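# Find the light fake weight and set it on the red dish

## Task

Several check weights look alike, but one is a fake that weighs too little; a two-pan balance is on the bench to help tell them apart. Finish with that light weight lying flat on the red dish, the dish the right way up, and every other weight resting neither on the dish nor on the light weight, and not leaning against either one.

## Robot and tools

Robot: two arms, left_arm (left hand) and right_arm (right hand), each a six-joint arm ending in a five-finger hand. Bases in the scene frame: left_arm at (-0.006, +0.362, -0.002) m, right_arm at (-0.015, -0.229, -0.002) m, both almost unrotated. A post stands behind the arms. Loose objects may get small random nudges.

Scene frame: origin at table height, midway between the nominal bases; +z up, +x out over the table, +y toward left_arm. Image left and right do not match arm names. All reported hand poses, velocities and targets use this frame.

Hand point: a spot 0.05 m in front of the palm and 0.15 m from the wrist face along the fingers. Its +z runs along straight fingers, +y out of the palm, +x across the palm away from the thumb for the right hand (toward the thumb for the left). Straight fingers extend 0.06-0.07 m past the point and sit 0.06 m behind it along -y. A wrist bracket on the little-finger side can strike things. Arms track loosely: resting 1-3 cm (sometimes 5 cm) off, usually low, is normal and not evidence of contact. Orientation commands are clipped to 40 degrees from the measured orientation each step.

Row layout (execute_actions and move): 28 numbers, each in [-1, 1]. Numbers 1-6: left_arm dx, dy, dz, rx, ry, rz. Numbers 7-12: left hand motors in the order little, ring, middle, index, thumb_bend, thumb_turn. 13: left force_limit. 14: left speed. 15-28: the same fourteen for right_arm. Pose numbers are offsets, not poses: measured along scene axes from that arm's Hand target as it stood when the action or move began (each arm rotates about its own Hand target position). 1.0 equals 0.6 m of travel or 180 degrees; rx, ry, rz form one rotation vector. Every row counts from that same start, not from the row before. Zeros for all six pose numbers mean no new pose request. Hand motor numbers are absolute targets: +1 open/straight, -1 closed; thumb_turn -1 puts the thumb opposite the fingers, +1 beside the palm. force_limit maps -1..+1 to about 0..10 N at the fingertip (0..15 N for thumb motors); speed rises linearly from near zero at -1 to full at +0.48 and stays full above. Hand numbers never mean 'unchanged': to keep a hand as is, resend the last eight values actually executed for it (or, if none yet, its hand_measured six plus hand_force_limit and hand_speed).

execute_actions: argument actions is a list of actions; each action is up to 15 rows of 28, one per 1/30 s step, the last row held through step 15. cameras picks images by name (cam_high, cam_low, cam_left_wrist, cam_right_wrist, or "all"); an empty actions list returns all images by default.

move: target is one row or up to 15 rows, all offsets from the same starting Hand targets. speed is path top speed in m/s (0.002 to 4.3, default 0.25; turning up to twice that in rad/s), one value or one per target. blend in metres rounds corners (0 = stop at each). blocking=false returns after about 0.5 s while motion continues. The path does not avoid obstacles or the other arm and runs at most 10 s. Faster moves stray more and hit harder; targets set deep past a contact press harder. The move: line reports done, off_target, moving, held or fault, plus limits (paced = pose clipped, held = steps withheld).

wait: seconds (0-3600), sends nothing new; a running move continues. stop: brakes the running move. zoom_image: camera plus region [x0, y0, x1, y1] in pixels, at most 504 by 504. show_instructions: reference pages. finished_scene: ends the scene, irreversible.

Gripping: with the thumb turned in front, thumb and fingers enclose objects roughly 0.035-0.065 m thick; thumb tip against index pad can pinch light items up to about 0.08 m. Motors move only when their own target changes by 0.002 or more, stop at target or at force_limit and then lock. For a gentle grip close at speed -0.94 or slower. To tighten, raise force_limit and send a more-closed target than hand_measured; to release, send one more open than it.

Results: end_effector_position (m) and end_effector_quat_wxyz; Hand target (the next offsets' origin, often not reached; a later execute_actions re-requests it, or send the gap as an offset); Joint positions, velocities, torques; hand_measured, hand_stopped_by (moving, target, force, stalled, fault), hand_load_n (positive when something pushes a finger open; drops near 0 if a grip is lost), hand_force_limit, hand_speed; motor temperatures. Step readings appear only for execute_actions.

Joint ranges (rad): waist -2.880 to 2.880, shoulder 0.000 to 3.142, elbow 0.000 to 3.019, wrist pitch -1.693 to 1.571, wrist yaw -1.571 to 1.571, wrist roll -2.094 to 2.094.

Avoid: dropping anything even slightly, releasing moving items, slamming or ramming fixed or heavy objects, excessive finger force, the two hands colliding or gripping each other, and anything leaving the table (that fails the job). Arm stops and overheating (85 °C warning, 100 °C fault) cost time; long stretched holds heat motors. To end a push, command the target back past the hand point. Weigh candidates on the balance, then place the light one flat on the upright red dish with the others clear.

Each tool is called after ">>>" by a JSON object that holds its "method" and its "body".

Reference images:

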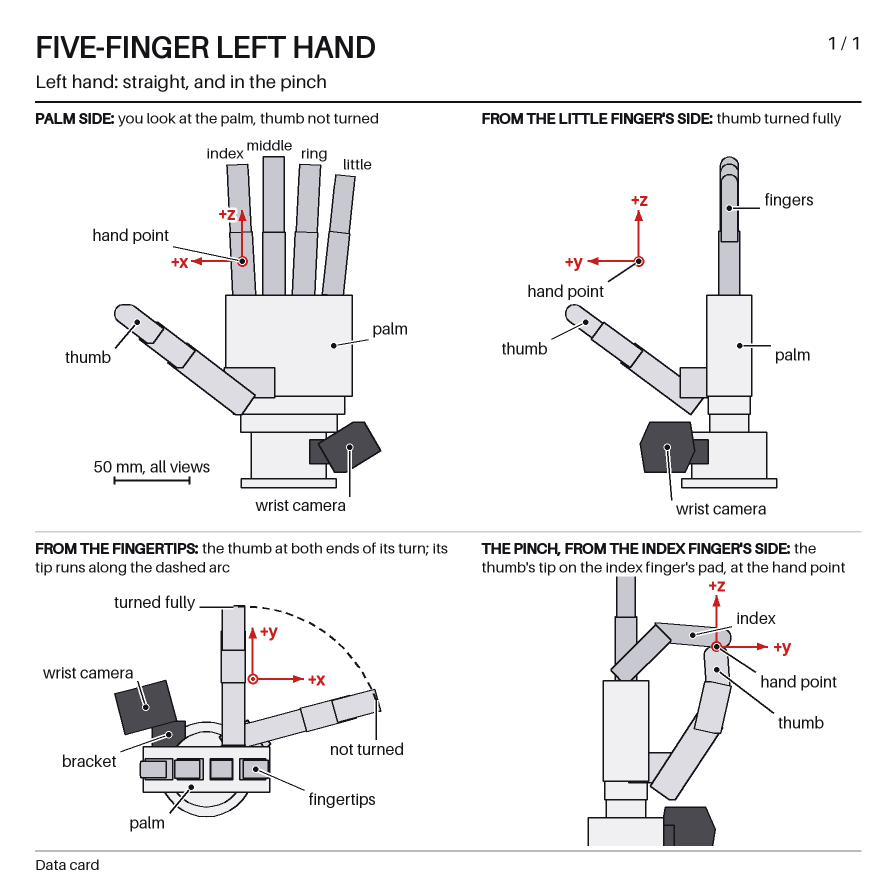

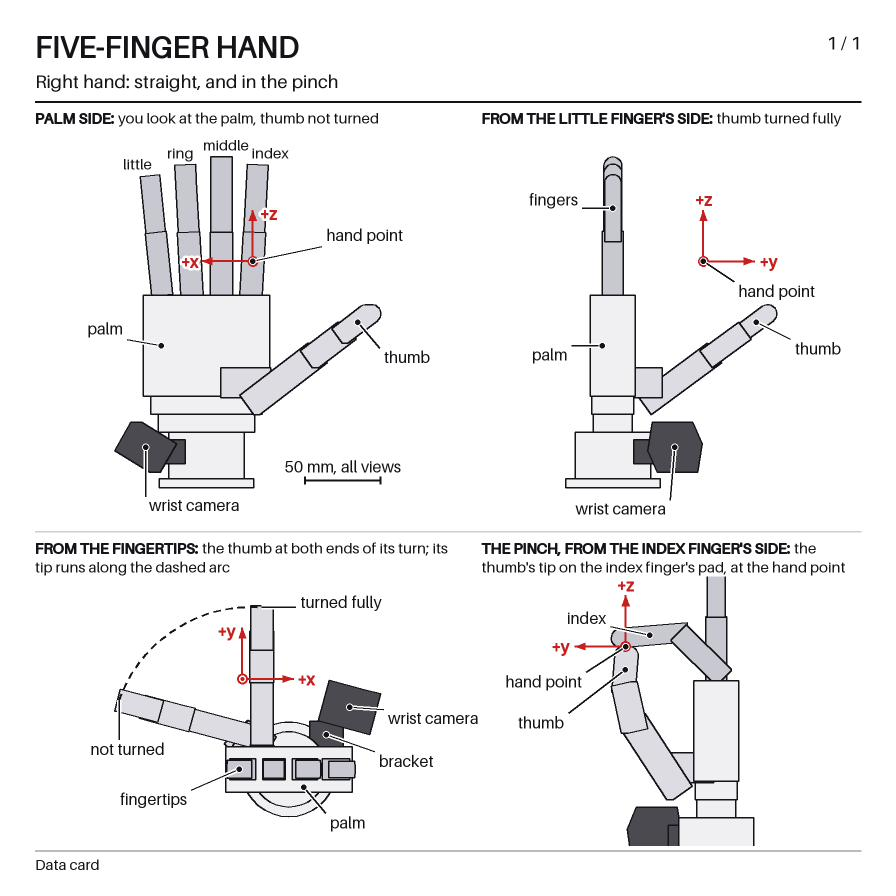

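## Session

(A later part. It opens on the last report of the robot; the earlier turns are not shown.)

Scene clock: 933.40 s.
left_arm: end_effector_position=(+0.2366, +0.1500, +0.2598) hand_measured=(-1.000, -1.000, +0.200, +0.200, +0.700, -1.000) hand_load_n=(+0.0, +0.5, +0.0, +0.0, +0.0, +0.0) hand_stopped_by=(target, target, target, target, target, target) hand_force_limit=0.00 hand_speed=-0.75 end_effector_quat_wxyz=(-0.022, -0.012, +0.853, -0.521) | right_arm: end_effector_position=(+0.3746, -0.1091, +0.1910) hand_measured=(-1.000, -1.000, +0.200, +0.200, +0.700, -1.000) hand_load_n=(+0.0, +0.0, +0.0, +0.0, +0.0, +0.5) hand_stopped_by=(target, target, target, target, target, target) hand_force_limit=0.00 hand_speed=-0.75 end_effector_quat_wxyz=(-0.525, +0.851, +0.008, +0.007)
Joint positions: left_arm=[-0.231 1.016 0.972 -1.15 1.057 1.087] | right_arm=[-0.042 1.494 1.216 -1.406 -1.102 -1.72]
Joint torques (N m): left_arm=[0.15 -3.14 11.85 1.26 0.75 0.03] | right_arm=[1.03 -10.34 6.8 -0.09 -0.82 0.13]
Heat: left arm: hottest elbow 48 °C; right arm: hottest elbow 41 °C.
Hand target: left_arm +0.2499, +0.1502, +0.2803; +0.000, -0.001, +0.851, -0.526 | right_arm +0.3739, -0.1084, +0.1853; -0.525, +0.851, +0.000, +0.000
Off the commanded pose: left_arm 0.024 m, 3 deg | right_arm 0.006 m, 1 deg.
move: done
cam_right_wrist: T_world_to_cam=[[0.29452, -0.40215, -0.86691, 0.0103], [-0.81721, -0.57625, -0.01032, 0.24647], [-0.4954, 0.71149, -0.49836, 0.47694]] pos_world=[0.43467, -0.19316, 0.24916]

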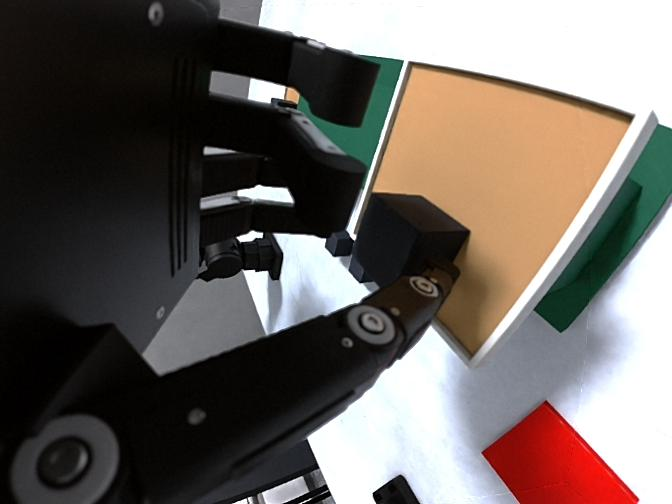

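>>> {"method": "move", "body": {"target": [[0,0,0,0,0,0,-1,-1,0.2,0.2,0.7,-1,0,-0.75,0,-0.004,-0.03,0,0,0,-1,-1,0.2,0.2,0.66,-1,0,-0.75],[0,0,0,0,0,0,-1,-1,0.2,0.2,0.7,-1,0,-0.75,0,-0.004,-0.092,0,0,0,-1,-1,0.2,0.2,0.66,-1,0,-0.75]], "speed": [0.08,0.08], "blend": 0.01, "cameras": ["cam_right_wrist","cam_low"]}}

>>> {"method": "zoom_image", "body": {"camera": "cam_low", "region": [310, 130, 520, 290]}}

Scene clock: 944.90 s.
left_arm: end_effector_position=(+0.2366, +0.1500, +0.2598) hand_measured=(-1.000, -1.000, +0.200, +0.200, +0.700, -1.000) hand_load_n=(+0.0, +0.0, +0.0, +0.0, +0.0, +0.0) hand_stopped_by=(target, target, target, target, target, target) hand_force_limit=0.00 hand_speed=-0.75 end_effector_quat_wxyz=(-0.022, -0.012, +0.853, -0.521) | right_arm: end_effector_position=(+0.3744, -0.1090, +0.1381) hand_measured=(-1.000, -1.000, +0.200, +0.200, +0.660, -1.000) hand_load_n=(+0.0, +0.0, +0.0, +0.0, +0.0, +0.0) hand_stopped_by=(target, target, target, target, target, target) hand_force_limit=0.00 hand_speed=-0.75 end_effector_quat_wxyz=(-0.525, +0.851, +0.006, +0.004)
Joint positions: left_arm=[-0.231 1.016 0.972 -1.15 1.057 1.087] | right_arm=[-0.042 1.545 1.125 -1.27 -1.103 -1.719]
Joint torques (N m): left_arm=[0.15 -3.08 11.85 1.25 0.75 0.03] | right_arm=[0.67 -10.81 6.3 -0.03 -0.75 0.03]
Heat: left arm: hottest elbow 47 °C; right arm: hottest elbow 40 °C.
Hand target: left_arm +0.2499, +0.1502, +0.2803; +0.000, -0.001, +0.851, -0.526 | right_arm +0.3739, -0.1107, +0.1301; -0.525, +0.851, +0.000, +0.000
Off the commanded pose: left_arm 0.024 m, 3 deg | right_arm 0.008 m, 1 deg.
move: done; blend cut to 0.0091 m at target 1
cam_right_wrist: T_world_to_cam=[[0.28847, -0.40129, -0.86934, -0.03279], [-0.81751, -0.57589, -0.00544, 0.24534], [-0.49846, 0.71226, -0.49418, 0.45109]] pos_world=[0.43487, -0.19317, 0.19575]
Images, in order (width x height): cam_low 896x504, cam_right_wrist 672x504.

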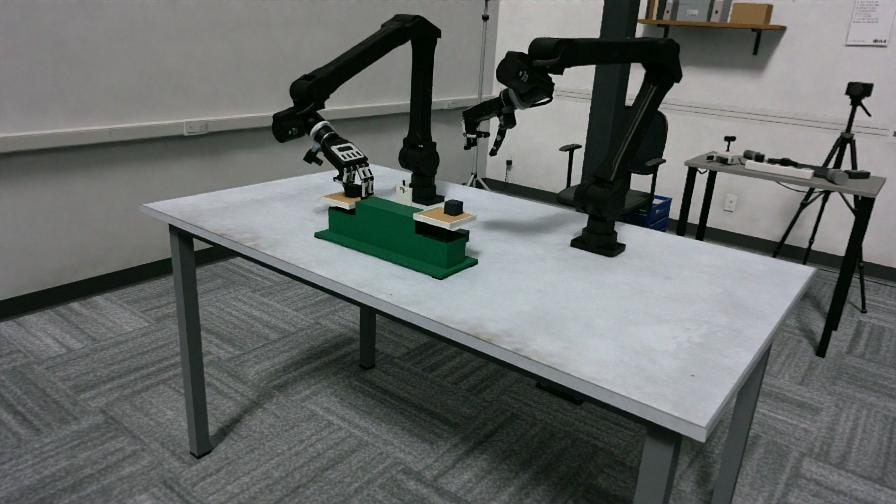

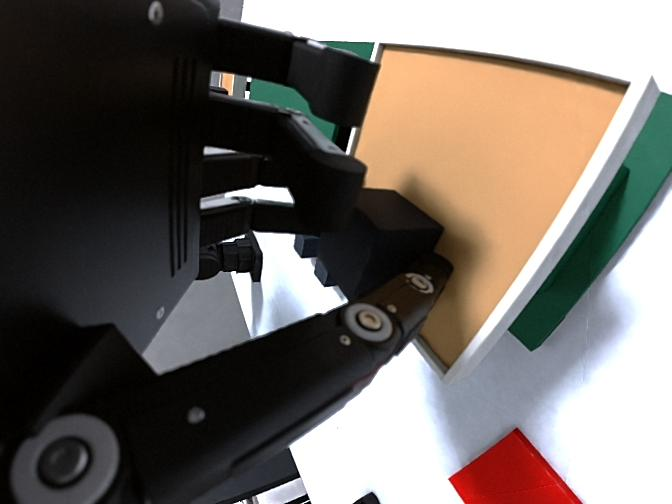

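Scaled by 2.400.

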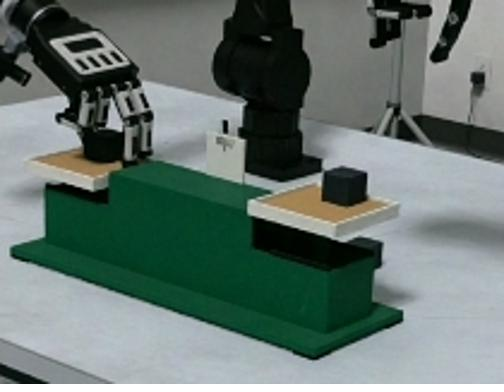

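>>> {"method": "move", "body": {"target": [[0,0,0,0,0,0,-1,-1,0.2,0.2,0.7,-1,0,-0.75,0,0,0.05,0,0,0,-1,-1,0.2,0.2,0.66,-1,0,-0.75]], "speed": [0.08], "cameras": ["cam_right_wrist","cam_low"]}}

>>> {"method": "zoom_image", "body": {"camera": "cam_low", "region": [310, 130, 520, 290]}}

Scene clock: 951.23 s.
left_arm: end_effector_position=(+0.2366, +0.1500, +0.2598) hand_measured=(-1.000, -1.000, +0.200, +0.200, +0.700, -1.000) hand_load_n=(+0.0, +0.0, +0.0, +0.0, +0.0, +0.0) hand_stopped_by=(target, target, target, target, target, target) hand_force_limit=0.00 hand_speed=-0.75 end_effector_quat_wxyz=(-0.022, -0.012, +0.853, -0.521) | right_arm: end_effector_position=(+0.3639, -0.1083, +0.1503) hand_measured=(-1.000, -1.000, +0.200, +0.200, +0.660, -1.000) hand_load_n=(+0.0, -0.5, +0.0, +0.0, +0.0, +0.0) hand_stopped_by=(target, target, target, target, target, target) hand_force_limit=0.00 hand_speed=-0.75 end_effector_quat_wxyz=(-0.526, +0.850, -0.003, -0.010)
Joint positions: left_arm=[-0.231 1.016 0.972 -1.15 1.057 1.087] | right_arm=[-0.042 1.526 1.133 -1.331 -1.103 -1.719]
Joint torques (N m): left_arm=[0.15 -3.08 11.85 1.26 0.75 0.03] | right_arm=[0.5 -11.52 9.78 -0.61 -0.74 0.03]
Heat: left arm: hottest elbow 47 °C; right arm: hottest elbow 39 °C.
Hand target: left_arm +0.2499, +0.1502, +0.2803; +0.000, -0.001, +0.851, -0.526 | right_arm +0.3739, -0.1107, +0.1600; -0.525, +0.851, +0.000, +0.000
Off the commanded pose: left_arm 0.024 m, 3 deg | right_arm 0.014 m, 1 deg.
move: off_target (right_arm)
cam_right_wrist: T_world_to_cam=[[0.25922, -0.39944, -0.87935, -0.00646], [-0.81727, -0.57589, 0.02067, 0.23318], [-0.51466, 0.7133, -0.47574, 0.45461]] pos_world=[0.42622, -0.19257, 0.20577]
Images, in order (width x height): cam_low 896x504, cam_right_wrist 672x504.

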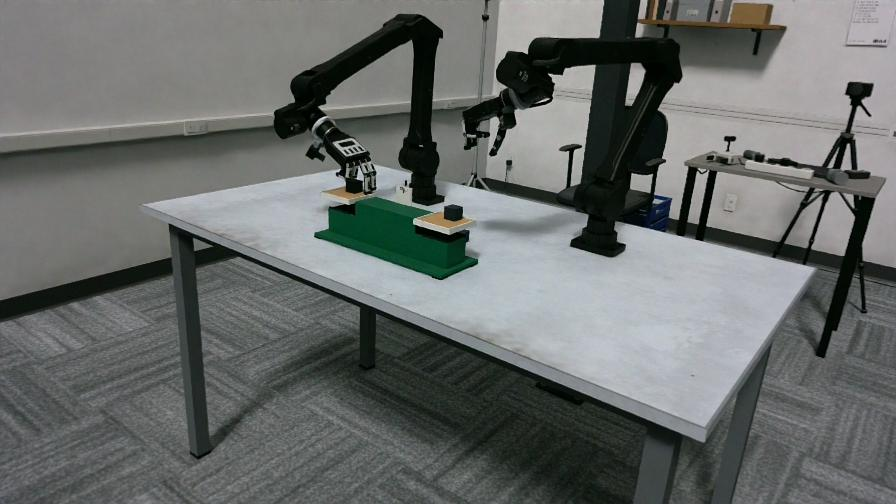

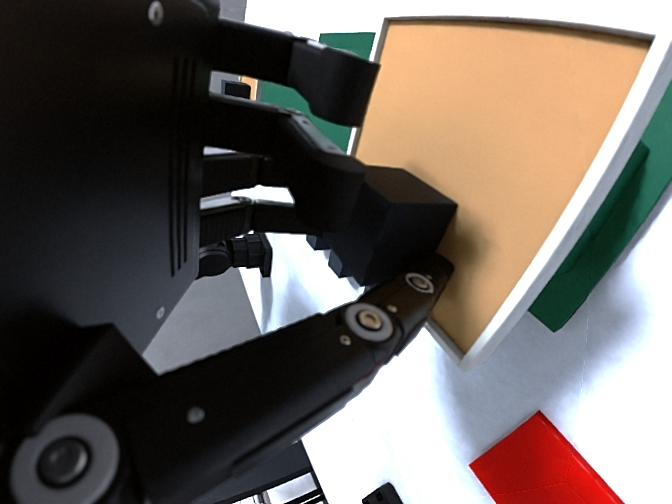

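Scaled by 2.400.

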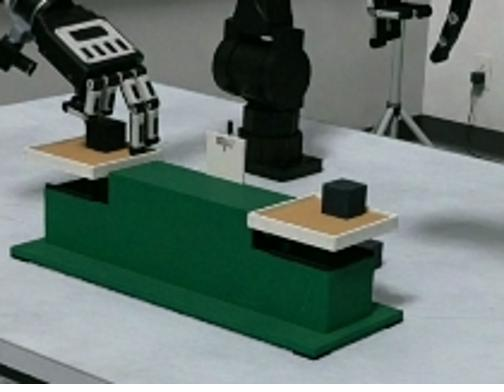

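>>> {"method": "move", "body": {"target": [[0,0,0,0,0,0,-1,-1,0.2,0.2,0.7,-1,0,-0.75,0,0,0.067,0,0,0,-1,-1,0.2,0.2,0.66,-1,0,-0.75],[0,0,0,0,0,0,-1,-1,0.2,0.2,0.7,-1,0,-0.75,0.003,-0.004,0.007,0,0,0,-1,-1,0.2,0.2,0.66,-1,0,-0.75]], "speed": [0.08,0.08], "cameras": ["cam_right_wrist","cam_low"]}}

>>> {"method": "zoom_image", "body": {"camera": "cam_low", "region": [310, 130, 520, 290]}}

Scene clock: 966.97 s.
left_arm: end_effector_position=(+0.2366, +0.1500, +0.2598) hand_measured=(-1.000, -1.000, +0.200, +0.200, +0.700, -1.000) hand_load_n=(+0.0, +0.0, +0.0, +0.0, +0.0, +0.0) hand_stopped_by=(target, target, target, target, target, target) hand_force_limit=0.00 hand_speed=-0.75 end_effector_quat_wxyz=(-0.022, -0.012, +0.853, -0.521) | right_arm: end_effector_position=(+0.3741, -0.1090, +0.1723) hand_measured=(-1.000, -1.000, +0.200, +0.200, +0.660, -1.000) hand_load_n=(+0.0, +0.0, +0.0, +0.0, +0.0, +0.0) hand_stopped_by=(target, target, target, target, target, target) hand_force_limit=0.00 hand_speed=-0.75 end_effector_quat_wxyz=(-0.526, +0.851, +0.003, +0.000)
Joint positions: left_arm=[-0.231 1.016 0.972 -1.15 1.057 1.087] | right_arm=[-0.042 1.517 1.188 -1.371 -1.103 -1.719]
Joint torques (N m): left_arm=[0.15 -3.14 11.85 1.26 0.75 0.03] | right_arm=[0.15 -9.93 6.45 -0.05 -0.72 -0.09]
Heat: left arm: hottest elbow 48 °C; right arm: hottest elbow 39 °C.
Hand target: left_arm +0.2499, +0.1502, +0.2803; +0.000, -0.001, +0.851, -0.526 | right_arm +0.3757, -0.1131, +0.1642; -0.525, +0.851, +0.000, +0.000
Off the commanded pose: left_arm 0.024 m, 3 deg | right_arm 0.009 m, 0 deg.
move: done
cam_right_wrist: T_world_to_cam=[[0.27919, -0.40073, -0.87262, 0.0012], [-0.81755, -0.57585, 0.00287, 0.24389], [-0.50365, 0.71261, -0.48839, 0.46883]] pos_world=[0.43519, -0.19317, 0.22932]
Images, in order (width x height): cam_low 896x504, cam_right_wrist 672x504.

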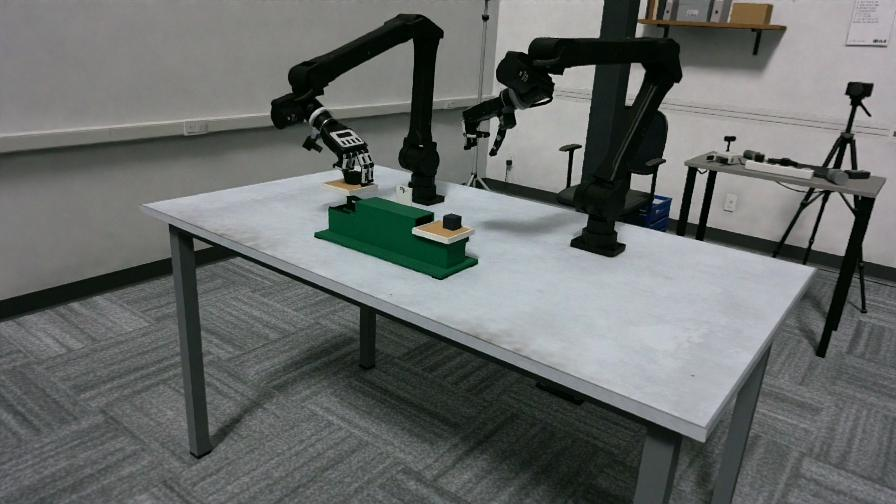

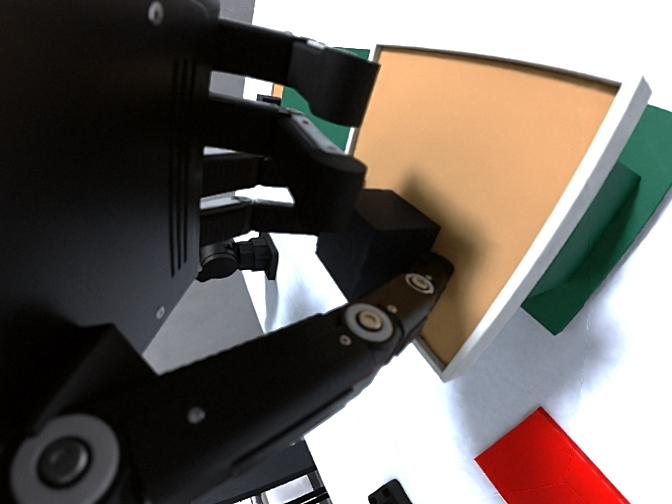

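Scaled by 2.400.

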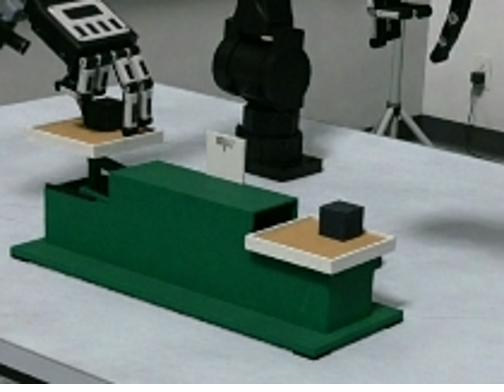

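>>> {"method": "execute_actions", "body": {"actions": []}}

Scene clock: 991.27 s.
left_arm: end_effector_position=(+0.2366, +0.1500, +0.2598) hand_measured=(-1.000, -1.000, +0.200, +0.200, +0.700, -1.000) hand_load_n=(+0.0, +0.0, +0.0, +0.0, +0.0, +0.0) hand_stopped_by=(target, target, target, target, target, target) hand_force_limit=0.00 hand_speed=-0.75 end_effector_quat_wxyz=(-0.022, -0.012, +0.853, -0.521) | right_arm: end_effector_position=(+0.3741, -0.1090, +0.1723) hand_measured=(-1.000, -1.000, +0.200, +0.200, +0.660, -1.000) hand_load_n=(+0.0, +0.0, +0.0, +0.0, +0.5, +0.0) hand_stopped_by=(target, target, target, target, target, target) hand_force_limit=0.00 hand_speed=-0.75 end_effector_quat_wxyz=(-0.526, +0.851, +0.003, +0.000)
Joint positions: left_arm=[-0.231 1.016 0.972 -1.15 1.057 1.087] | right_arm=[-0.042 1.517 1.188 -1.371 -1.103 -1.719]
Joint velocities: within noise
Joint torques (N m): left_arm=[0.15 -3.08 11.85 1.26 0.75 0.03] | right_arm=[0.09 -10.34 6.58 -0.09 -0.72 -0.09]
Motor temperatures (°C): left_arm=[30 27 48 30 33 28] | right_arm=[28 32 38 28 29 27]
Heat: left arm: hottest elbow 48 °C; right arm: hottest elbow 38 °C.
Hand target: left_arm +0.2499, +0.1502, +0.2803; +0.000, -0.001, +0.851, -0.526 | right_arm +0.3757, -0.1131, +0.1642; -0.525, +0.851, +0.000, +0.000
Off the commanded pose: left_arm 0.024 m, 3 deg | right_arm 0.009 m, 0 deg.
camera_calibration:
cam_left_wrist: T_world_to_cam=[[-0.22153, -0.46524, 0.85701, -0.09369], [-0.85367, 0.51733, 0.06017, 0.11194], [-0.47136, -0.71828, -0.51177, 0.46406]] pos_world=[0.29354, 0.23182, 0.31105]
cam_right_wrist: T_world_to_cam=[[0.27919, -0.40073, -0.87262, 0.0012], [-0.81755, -0.57585, 0.00287, 0.24389], [-0.50365, 0.71261, -0.48839, 0.46883]] pos_world=[0.43519, -0.19317, 0.22932]

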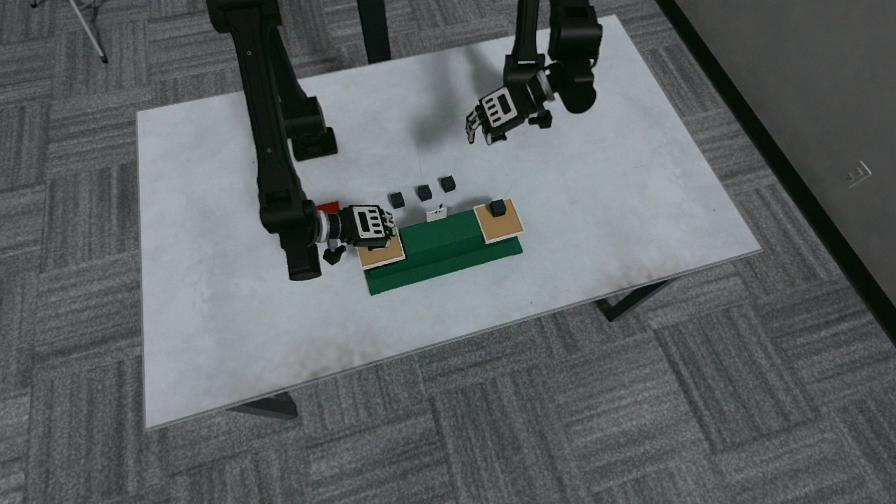

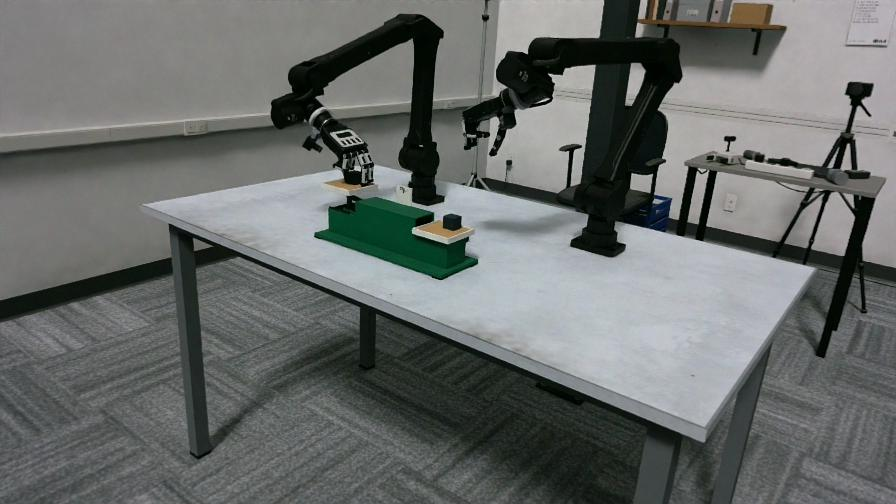

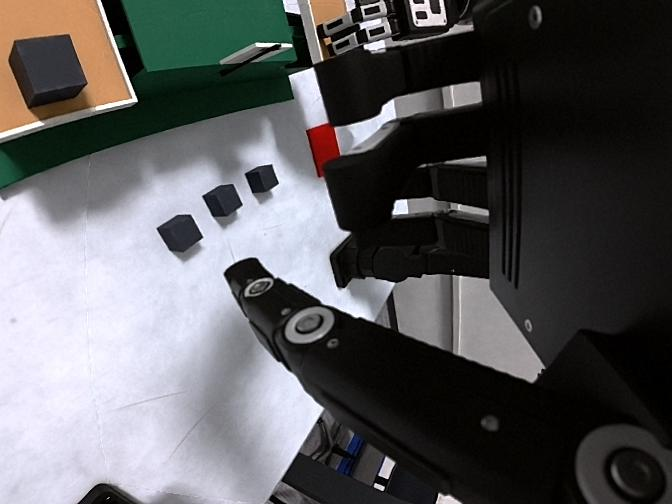

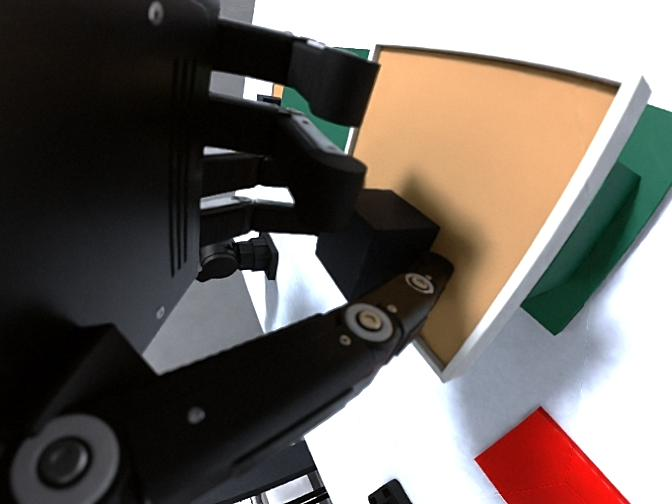

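Close the grip.

>>> {"method": "execute_actions", "body": {"actions": [[[0,0,0,0,0,0,-1,-1,0.2,0.2,0.7,-1,0,-0.75,0,0,0,0,0,0,-1,-1,-0.3,-0.3,0.38,-1,-0.5,-0.8]],[[0,0,0,0,0,0,-1,-1,0.2,0.2,0.7,-1,0,-0.75,0,0,0,0,0,0,-1,-1,-0.3,-0.3,0.38,-1,-0.5,-0.8]],[[0,0,0,0,0,0,-1,-1,0.2,0.2,0.7,-1,0,-0.75,0,0,0,0,0,0,-1,-1,-0.3,-0.3,0.38,-1,-0.5,-0.8]],[[0,0,0,0,0,0,-1,-1,0.2,0.2,0.7,-1,0,-0.75,0,0,0,0,0,0,-1,-1,-0.3,-0.3,0.38,-1,-0.5,-0.8]]], "cameras": ["cam_right_wrist"]}}

Scene clock: 999.57 s.
left_arm: end_effector_position=(+0.2366, +0.1500, +0.2598) hand_measured=(-1.000, -1.000, +0.200, +0.200, +0.700, -1.000) hand_load_n=(+0.0, +0.5, +0.0, +0.0, +0.0, +0.0) hand_stopped_by=(target, target, target, target, target, target) hand_force_limit=0.00 hand_speed=-0.75 end_effector_quat_wxyz=(-0.022, -0.012, +0.853, -0.521) | right_arm: end_effector_position=(+0.3744, -0.1107, +0.1718) hand_measured=(-1.000, -1.000, -0.056, -0.076, +0.532, -1.000) hand_load_n=(+0.0, +0.0, +4.5, +3.0, +6.0, +0.5) hand_stopped_by=(target, target, force, force, force, target) hand_force_limit=-0.50 hand_speed=-0.80 end_effector_quat_wxyz=(-0.524, +0.852, +0.002, +0.000)
Joint positions: left_arm=[-0.231 1.016 0.972 -1.15 1.057 1.087] | right_arm=[-0.045 1.517 1.188 -1.371 -1.099 -1.719]
Joint torques (N m): left_arm=[0.15 -3.08 11.85 1.26 0.75 0.03] | right_arm=[0.32 -10.4 6.6 -0.09 -0.88 -0.09]
Heat: left arm: hottest elbow 48 °C; right arm: hottest elbow 38 °C.
Hand target: left_arm +0.2499, +0.1502, +0.2803; +0.000, -0.001, +0.851, -0.526 | right_arm +0.3757, -0.1132, +0.1642; -0.525, +0.851, +0.000, +0.000
Off the commanded pose: left_arm 0.024 m, 3 deg | right_arm 0.008 m, 0 deg.
Step readings (end_effector_position of left_arm | right_arm):
0: (+0.2366, +0.1500, +0.2598) | (+0.3741, -0.1090, +0.1723)
1: (+0.2366, +0.1500, +0.2598) | (+0.3741, -0.1090, +0.1723)
2: (+0.2366, +0.1500, +0.2598) | (+0.3741, -0.1090, +0.1723)
4: (+0.2366, +0.1500, +0.2598) | (+0.3741, -0.1090, +0.1723)
8: (+0.2366, +0.1500, +0.2598) | (+0.3741, -0.1090, +0.1723)
15: (+0.2366, +0.1500, +0.2598) | (+0.3744, -0.1108, +0.1717)
16: (+0.2366, +0.1500, +0.2598) | (+0.3744, -0.1107, +0.1717)
17: (+0.2366, +0.1500, +0.2598) | (+0.3744, -0.1107, +0.1718)
19: (+0.2366, +0.1500, +0.2598) | (+0.3744, -0.1107, +0.1718)
23: (+0.2366, +0.1500, +0.2598) | (+0.3744, -0.1107, +0.1718)
30: (+0.2366, +0.1500, +0.2598) | (+0.3744, -0.1107, +0.1718)
31: (+0.2366, +0.1500, +0.2598) | (+0.3744, -0.1107, +0.1718)
32: (+0.2366, +0.1500, +0.2598) | (+0.3744, -0.1107, +0.1718)
34: (+0.2366, +0.1500, +0.2598) | (+0.3744, -0.1107, +0.1718)
38: (+0.2366, +0.1500, +0.2598) | (+0.3744, -0.1107, +0.1718)
45: (+0.2366, +0.1500, +0.2598) | (+0.3744, -0.1107, +0.1718)
46: (+0.2366, +0.1500, +0.2598) | (+0.3744, -0.1107, +0.1718)
47: (+0.2366, +0.1500, +0.2598) | (+0.3744, -0.1107, +0.1718)
49: (+0.2366, +0.1500, +0.2598) | (+0.3744, -0.1107, +0.1718)
53: (+0.2366, +0.1500, +0.2598) | (+0.3744, -0.1107, +0.1718)
60: (+0.2366, +0.1500, +0.2598) | (+0.3744, -0.1107, +0.1718)
cam_right_wrist: T_world_to_cam=[[0.27796, -0.40474, -0.87116, -0.00034], [-0.819, -0.57377, 0.00526, 0.24349], [-0.50197, 0.71203, -0.49096, 0.46969]] pos_world=[0.43528, -0.19487, 0.22903]

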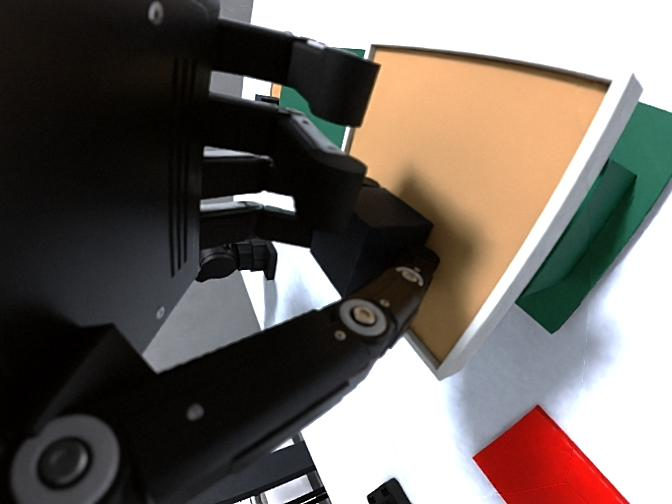

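>>> {"method": "move", "body": {"target": [0,0,0,0,0,0,-1,-1,0.2,0.2,0.7,-1,0,-0.75,0,0,0.133,0,0,0,-1,-1,-0.3,-0.3,0.38,-1,-0.5,-0.8], "speed": 0.12, "cameras": ["cam_right_wrist","cam_high","cam_low"]}}

Scene clock: 1004.37 s.
left_arm: end_effector_position=(+0.2366, +0.1500, +0.2598) hand_measured=(-1.000, -1.000, +0.200, +0.200, +0.700, -1.000) hand_load_n=(+0.0, +0.0, +0.0, +0.0, +0.0, +0.0) hand_stopped_by=(target, target, target, target, target, target) hand_force_limit=0.00 hand_speed=-0.75 end_effector_quat_wxyz=(-0.022, -0.012, +0.853, -0.521) | right_arm: end_effector_position=(+0.3655, -0.1104, +0.2307) hand_measured=(-1.000, -1.000, -0.056, -0.076, +0.532, -1.000) hand_load_n=(+0.0, +0.0, +4.5, +2.5, +6.5, +0.5) hand_stopped_by=(target, target, force, force, force, target) hand_force_limit=-0.50 hand_speed=-0.80 end_effector_quat_wxyz=(-0.524, +0.852, -0.008, -0.015)
Joint positions: left_arm=[-0.231 1.016 0.972 -1.15 1.057 1.087] | right_arm=[-0.045 1.477 1.298 -1.559 -1.097 -1.719]
Joint torques (N m): left_arm=[0.15 -3.14 11.85 1.26 0.75 0.03] | right_arm=[0.38 -11.16 10.84 -0.84 -0.96 -0.08]
Heat: left arm: hottest elbow 49 °C; right arm: hottest elbow 38 °C.
Hand target: left_arm +0.2499, +0.1502, +0.2803; +0.000, -0.001, +0.851, -0.526 | right_arm +0.3758, -0.1132, +0.2441; -0.525, +0.851, +0.000, +0.000
Off the commanded pose: left_arm 0.024 m, 3 deg | right_arm 0.017 m, 2 deg.
move: off_target (right_arm)
cam_right_wrist: T_world_to_cam=[[0.24593, -0.40456, -0.88082, 0.06753], [-0.8181, -0.574, 0.03521, 0.22876], [-0.51984, 0.71194, -0.47213, 0.4961]] pos_world=[0.42843, -0.19457, 0.28565]
Images, in order (width x height): cam_high 896x504, cam_low 896x504, cam_right_wrist 672x504.

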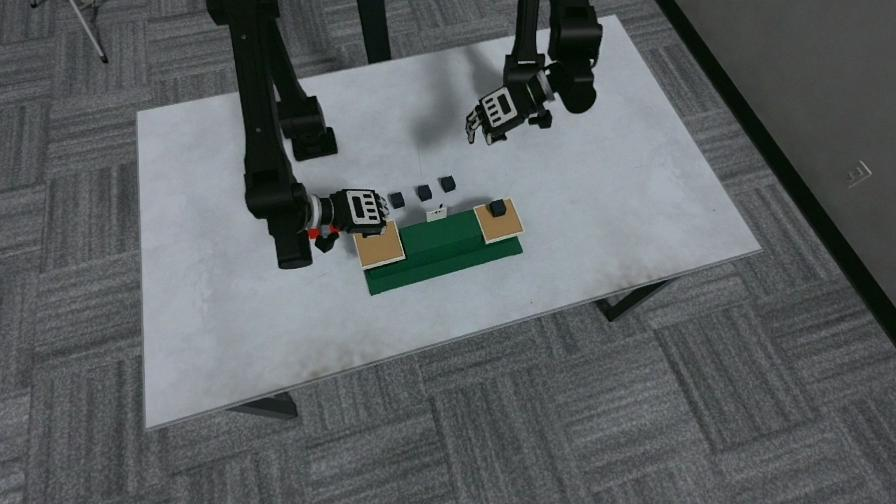

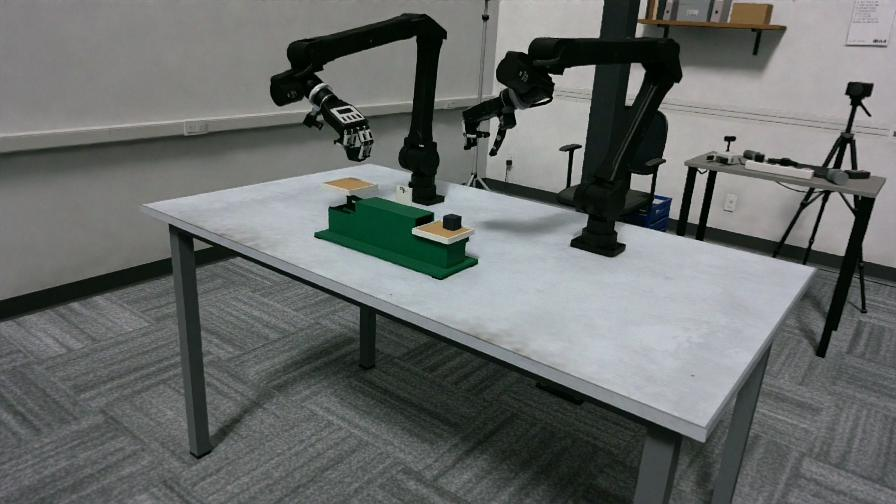

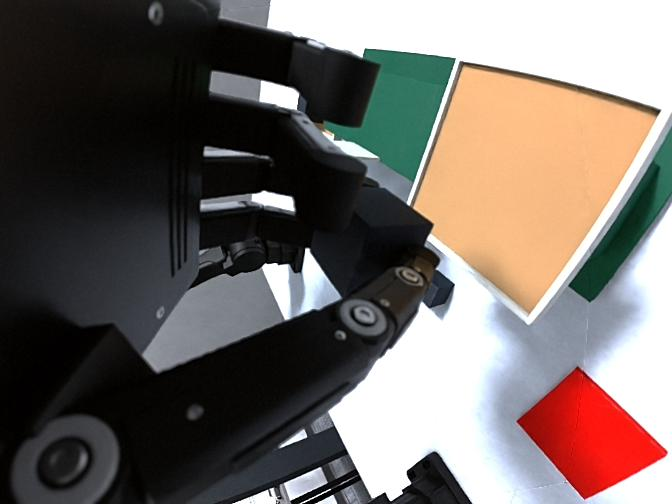

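>>> {"method": "move", "body": {"target": [[0,0,0,0,0,0,-1,-1,0.2,0.2,0.7,-1,0,-0.75,-0.1263,-0.0947,-0.04,0,0,0,-1,-1,-0.3,-0.3,0.38,-1,-0.5,-0.8],[0,0,0,0,0,0,-1,-1,0.2,0.2,0.7,-1,0,-0.75,-0.2305,-0.1863,-0.14,0,0,0,-1,-1,-0.3,-0.3,0.38,-1,-0.5,-0.8]], "speed": 0.12, "blend": [0.02,0], "cameras": ["cam_right_wrist","cam_high","cam_low"]}}

Scene clock: 1047.87 s.
left_arm: end_effector_position=(+0.2366, +0.1500, +0.2598) hand_measured=(-1.000, -1.000, +0.200, +0.200, +0.700, -1.000) hand_load_n=(+0.0, +0.0, +0.0, +0.0, +0.0, +0.0) hand_stopped_by=(target, target, target, target, target, target) hand_force_limit=0.00 hand_speed=-0.75 end_effector_quat_wxyz=(-0.022, -0.012, +0.853, -0.521) | right_arm: end_effector_position=(+0.2411, -0.2241, +0.1585) hand_measured=(-1.000, -1.000, -0.056, -0.076, +0.532, -1.000) hand_load_n=(+0.0, +0.0, +4.5, +2.5, +6.5, +1.0) hand_stopped_by=(target, target, force, force, force, target) hand_force_limit=-0.50 hand_speed=-0.80 end_effector_quat_wxyz=(-0.468, +0.882, -0.051, +0.013)
Joint positions: left_arm=[-0.231 1.016 0.972 -1.15 1.057 1.087] | right_arm=[-0.402 1.277 0.936 -1.684 -0.897 -2.096]
Joint torques (N m): left_arm=[0.15 -3.08 11.85 1.26 0.75 0.03] | right_arm=[0.26 -7.12 6.42 -1.43 -0.66 -0.09]
Motor temperatures (°C): left_arm=[30 27 50 29 33 28] | right_arm=[28 32 43 27 30 27]
Heat: left arm: hottest elbow 50 °C; right arm: hottest elbow 43 °C.
Hand target: left_arm +0.2499, +0.1502, +0.2803; +0.000, -0.001, +0.851, -0.526 | right_arm +0.2374, -0.2250, +0.1600; -0.525, +0.851, +0.000, +0.000
Off the commanded pose: left_arm 0.024 m, 3 deg | right_arm 0.004 m, 10 deg.
joint sent to its limit (right arm) — joint 4 (wrist pitch), lower limit; joint 6 (wrist roll), lower limit. The joint targets are off in orientation, not in position.
move: off_target (right_arm)
cam_right_wrist: T_world_to_cam=[[0.19967, -0.53662, -0.81986, -0.0396], [-0.87182, -0.47922, 0.10135, 0.08793], [-0.44728, 0.69453, -0.56353, 0.47136]] pos_world=[0.2954, -0.30649, 0.22425]
Images, in order (width x height): cam_high 896x504, cam_low 896x504, cam_right_wrist 672x504.

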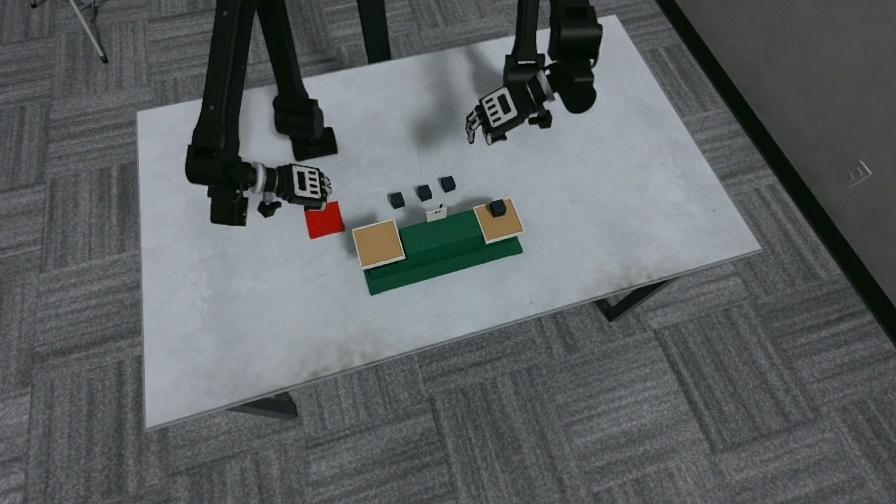

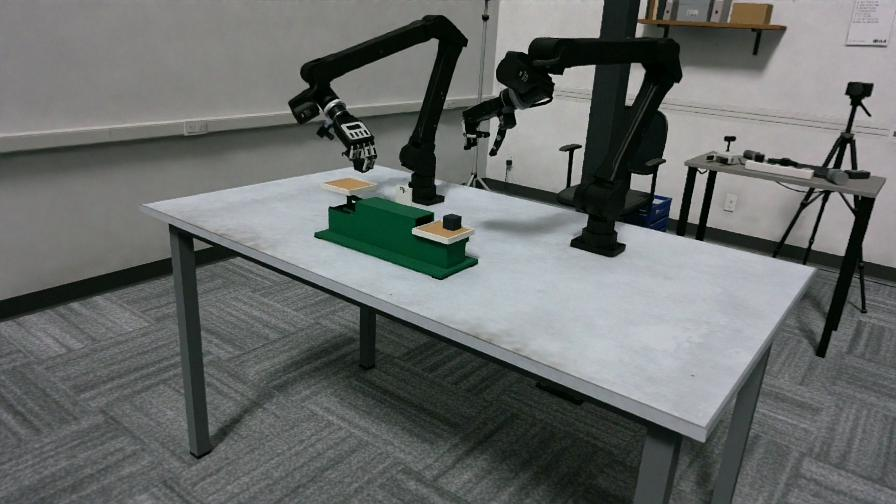

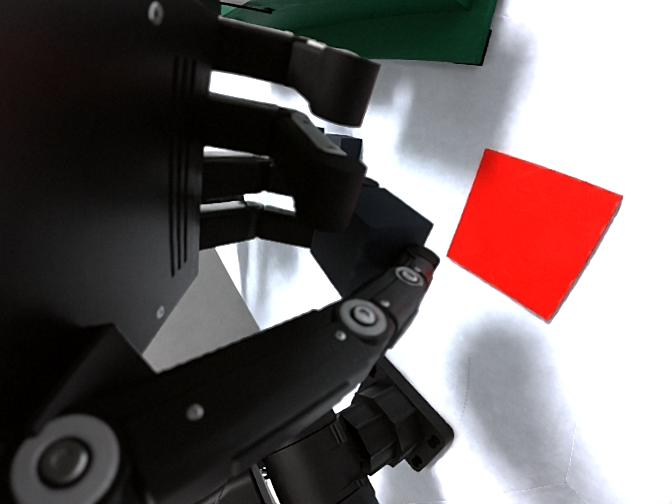

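>>> {"method": "move", "body": {"target": [0,0,0,0,0,0,-1,-1,0.2,0.2,0.7,-1,0,-0.75,0.0027,-0.0117,-0.0667,0,0,-0.139,-1,-1,-0.3,-0.3,0.38,-1,-0.5,-0.8], "speed": 0.12, "cameras": ["cam_right_wrist","cam_high"]}}

Scene clock: 1146.83 s.
left_arm: end_effector_position=(+0.2366, +0.1500, +0.2598) hand_measured=(-1.000, -1.000, +0.200, +0.200, +0.700, -1.000) hand_load_n=(+0.0, +0.0, +0.0, +0.0, +0.0, +0.0) hand_stopped_by=(target, target, target, target, target, target) hand_force_limit=0.00 hand_speed=-0.75 end_effector_quat_wxyz=(-0.022, -0.012, +0.853, -0.521) | right_arm: end_effector_position=(+0.2399, -0.2313, +0.1189) hand_measured=(-1.000, -1.000, -0.056, -0.076, +0.532, -1.000) hand_load_n=(+0.0, +0.0, +4.5, +2.5, +6.5, +0.5) hand_stopped_by=(target, target, force, force, force, target) hand_force_limit=-0.50 hand_speed=-0.80 end_effector_quat_wxyz=(-0.512, +0.834, -0.175, +0.111)
Joint positions: left_arm=[-0.231 1.016 0.972 -1.15 1.057 1.087] | right_arm=[-0.564 1.209 0.732 -1.405 -1.077 -1.927]
Joint torques (N m): left_arm=[0.15 -3.08 11.85 1.26 0.75 0.03] | right_arm=[0.21 -6.18 5.97 -0.47 -1 0.16]
Motor temperatures (°C): left_arm=[30 27 51 29 33 28] | right_arm=[28 31 37 28 29 26]
Heat: left arm: hottest elbow 51 °C; right arm: hottest elbow 37 °C.
Hand target: left_arm +0.2499, +0.1502, +0.2803; +0.000, -0.001, +0.851, -0.526 | right_arm +0.2390, -0.2320, +0.1200; -0.513, +0.831, -0.185, +0.113
Off the commanded pose: left_arm 0.024 m, 3 deg | right_arm 0.002 m, 1 deg.
move: done
cam_right_wrist: T_world_to_cam=[[0.09098, -0.48449, -0.87006, -0.03153], [-0.98175, -0.19015, 0.00323, 0.19244], [-0.167, 0.85388, -0.49294, 0.41485]] pos_world=[0.26108, -0.33292, 0.17644]
Images, in order (width x height): cam_high 896x504, cam_right_wrist 672x504.

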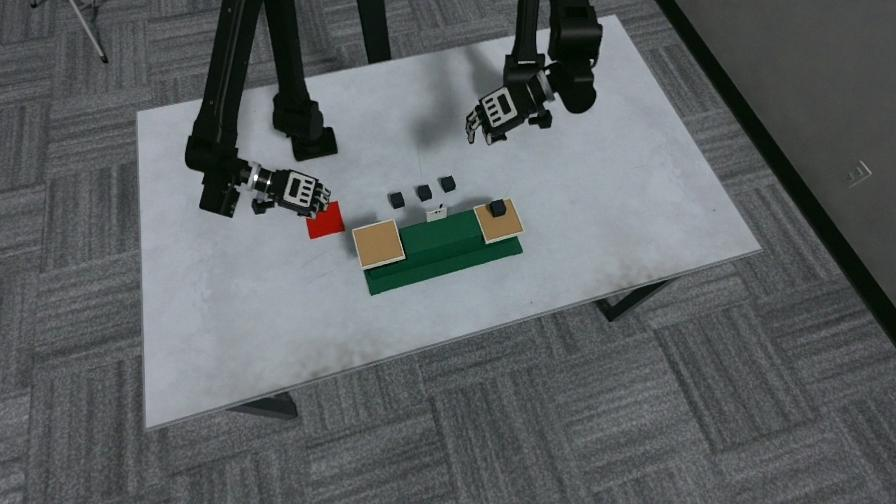

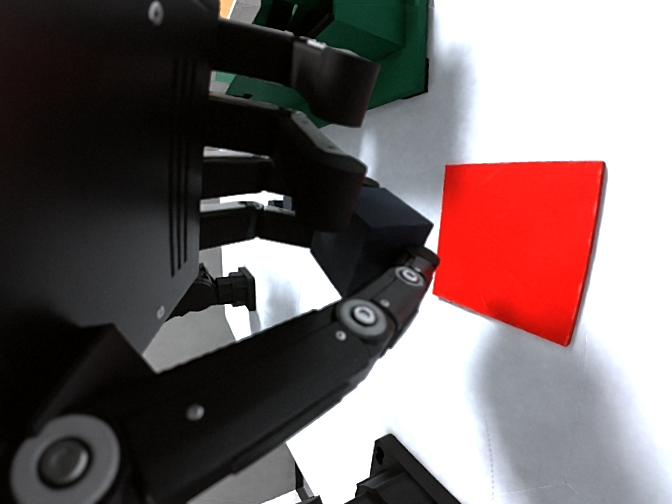

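>>> {"method": "move", "body": {"target": [0,0,0,0,0,0,-1,-1,0.2,0.2,0.7,-1,0,-0.75,0,-0.005,-0.0833,0,0,0,-1,-1,-0.3,-0.3,0.38,-1,-0.5,-0.8], "speed": 0.08, "cameras": ["cam_right_wrist","cam_low"]}}

Scene clock: 1173.27 s.
left_arm: end_effector_position=(+0.2366, +0.1500, +0.2598) hand_measured=(-1.000, -1.000, +0.200, +0.200, +0.700, -1.000) hand_load_n=(+0.0, +0.0, +0.0, +0.0, +0.0, +0.0) hand_stopped_by=(target, target, target, target, target, target) hand_force_limit=0.00 hand_speed=-0.75 end_effector_quat_wxyz=(-0.022, -0.012, +0.853, -0.521) | right_arm: end_effector_position=(+0.2394, -0.2332, +0.0719) hand_measured=(-1.000, -1.000, -0.056, -0.076, +0.532, -1.000) hand_load_n=(+0.0, +0.0, +4.0, +2.5, +6.5, +0.5) hand_stopped_by=(target, target, force, force, force, target) hand_force_limit=-0.50 hand_speed=-0.80 end_effector_quat_wxyz=(-0.512, +0.833, -0.179, +0.111)
Joint positions: left_arm=[-0.231 1.016 0.972 -1.15 1.057 1.087] | right_arm=[-0.572 1.294 0.657 -1.247 -1.076 -1.927]
Joint torques (N m): left_arm=[0.15 -3.08 11.85 1.26 0.75 0.03] | right_arm=[0.03 -5.42 5.35 -0.58 -0.89 0.02]
Heat: left arm: hottest elbow 52 °C; right arm: hottest elbow 38 °C.
Hand target: left_arm +0.2499, +0.1502, +0.2803; +0.000, -0.001, +0.851, -0.526 | right_arm +0.2390, -0.2350, +0.0700; -0.513, +0.831, -0.185, +0.113
Off the commanded pose: left_arm 0.024 m, 3 deg | right_arm 0.003 m, 1 deg.
move: done
cam_right_wrist: T_world_to_cam=[[0.08455, -0.48432, -0.87079, -0.07166], [-0.98322, -0.18235, 0.00595, 0.19375], [-0.16167, 0.85568, -0.49161, 0.39215]] pos_world=[0.25995, -0.33492, 0.12923]
Images, in order (width x height): cam_low 896x504, cam_right_wrist 672x504.

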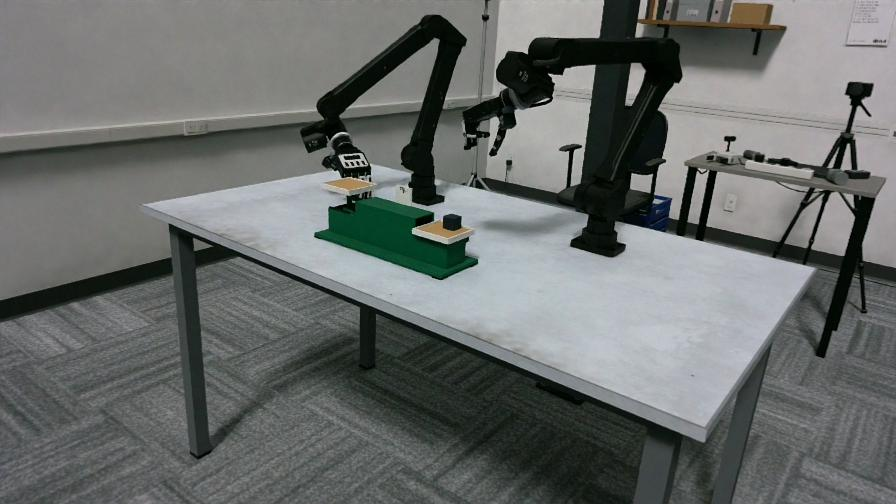

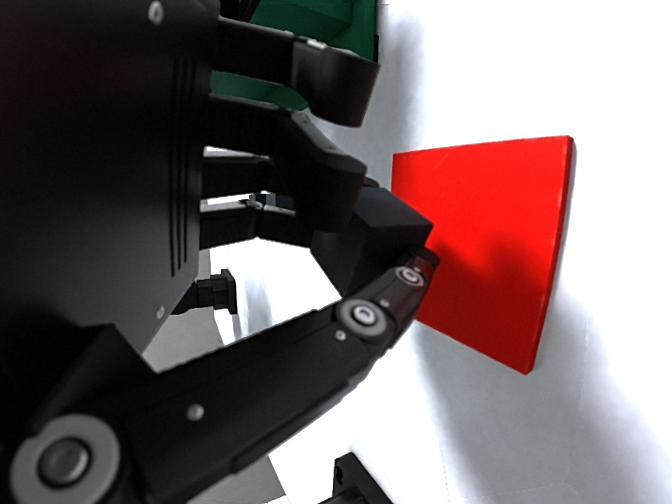

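>>> {"method": "move", "body": {"target": [0,0,0,0,0,0,-1,-1,0.2,0.2,0.7,-1,0,-0.75,0,0,-0.0417,0,0,0,-1,-1,-0.3,-0.3,0.38,-1,-0.5,-0.8], "speed": 0.05, "cameras": ["cam_right_wrist"]}}

>>> {"method": "zoom_image", "body": {"camera": "cam_right_wrist", "region": [260, 120, 560, 420]}}

Scene clock: 1205.03 s.
left_arm: end_effector_position=(+0.2366, +0.1500, +0.2598) hand_measured=(-1.000, -1.000, +0.200, +0.200, +0.700, -1.000) hand_load_n=(+0.0, +0.0, +0.0, +0.0, +0.0, +0.0) hand_stopped_by=(target, target, target, target, target, target) hand_force_limit=0.00 hand_speed=-0.75 end_effector_quat_wxyz=(-0.022, -0.012, +0.853, -0.521) | right_arm: end_effector_position=(+0.2401, -0.2336, +0.0473) hand_measured=(-1.000, -1.000, -0.056, -0.076, +0.532, -1.000) hand_load_n=(+0.0, +0.0, +4.5, +2.5, +6.5, +0.5) hand_stopped_by=(target, target, force, force, force, target) hand_force_limit=-0.50 hand_speed=-0.80 end_effector_quat_wxyz=(-0.511, +0.833, -0.179, +0.113)
Joint positions: left_arm=[-0.231 1.016 0.972 -1.15 1.057 1.087] | right_arm=[-0.572 1.349 0.625 -1.157 -1.076 -1.927]
Joint torques (N m): left_arm=[0.15 -3.08 11.86 1.26 0.75 0.03] | right_arm=[0.09 -5.54 4.81 -0.51 -0.89 0.01]
Heat: left arm: hottest elbow 52 °C; right arm: hottest elbow 36 °C.
Hand target: left_arm +0.2499, +0.1502, +0.2803; +0.000, -0.001, +0.851, -0.526 | right_arm +0.2391, -0.2350, +0.0450; -0.513, +0.831, -0.185, +0.114
Off the commanded pose: left_arm 0.024 m, 3 deg | right_arm 0.003 m, 1 deg.
move: done
cam_right_wrist: T_world_to_cam=[[0.08649, -0.48556, -0.86991, -0.09415], [-0.98323, -0.18234, 0.00402, 0.19452], [-0.16058, 0.85497, -0.49319, 0.38022]] pos_world=[0.26045, -0.33532, 0.10484]

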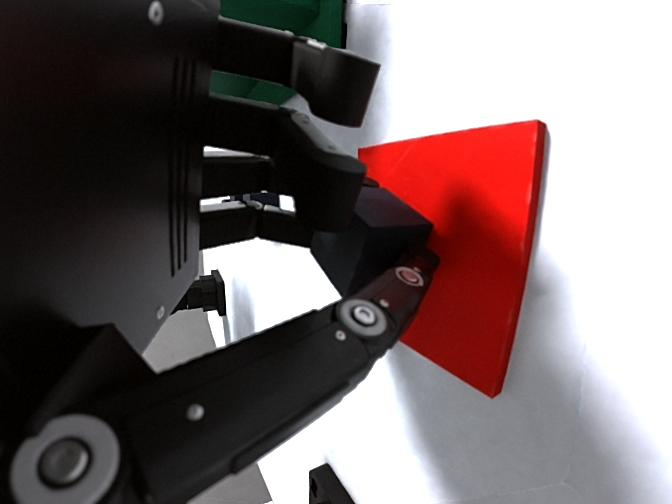

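Scaled by 1.680 from the camera's image (finer frame: 960x720).

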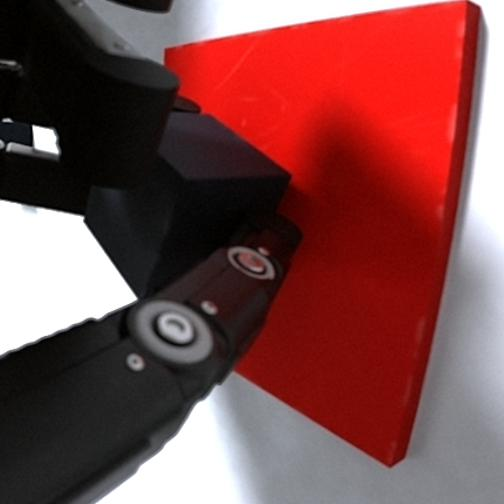

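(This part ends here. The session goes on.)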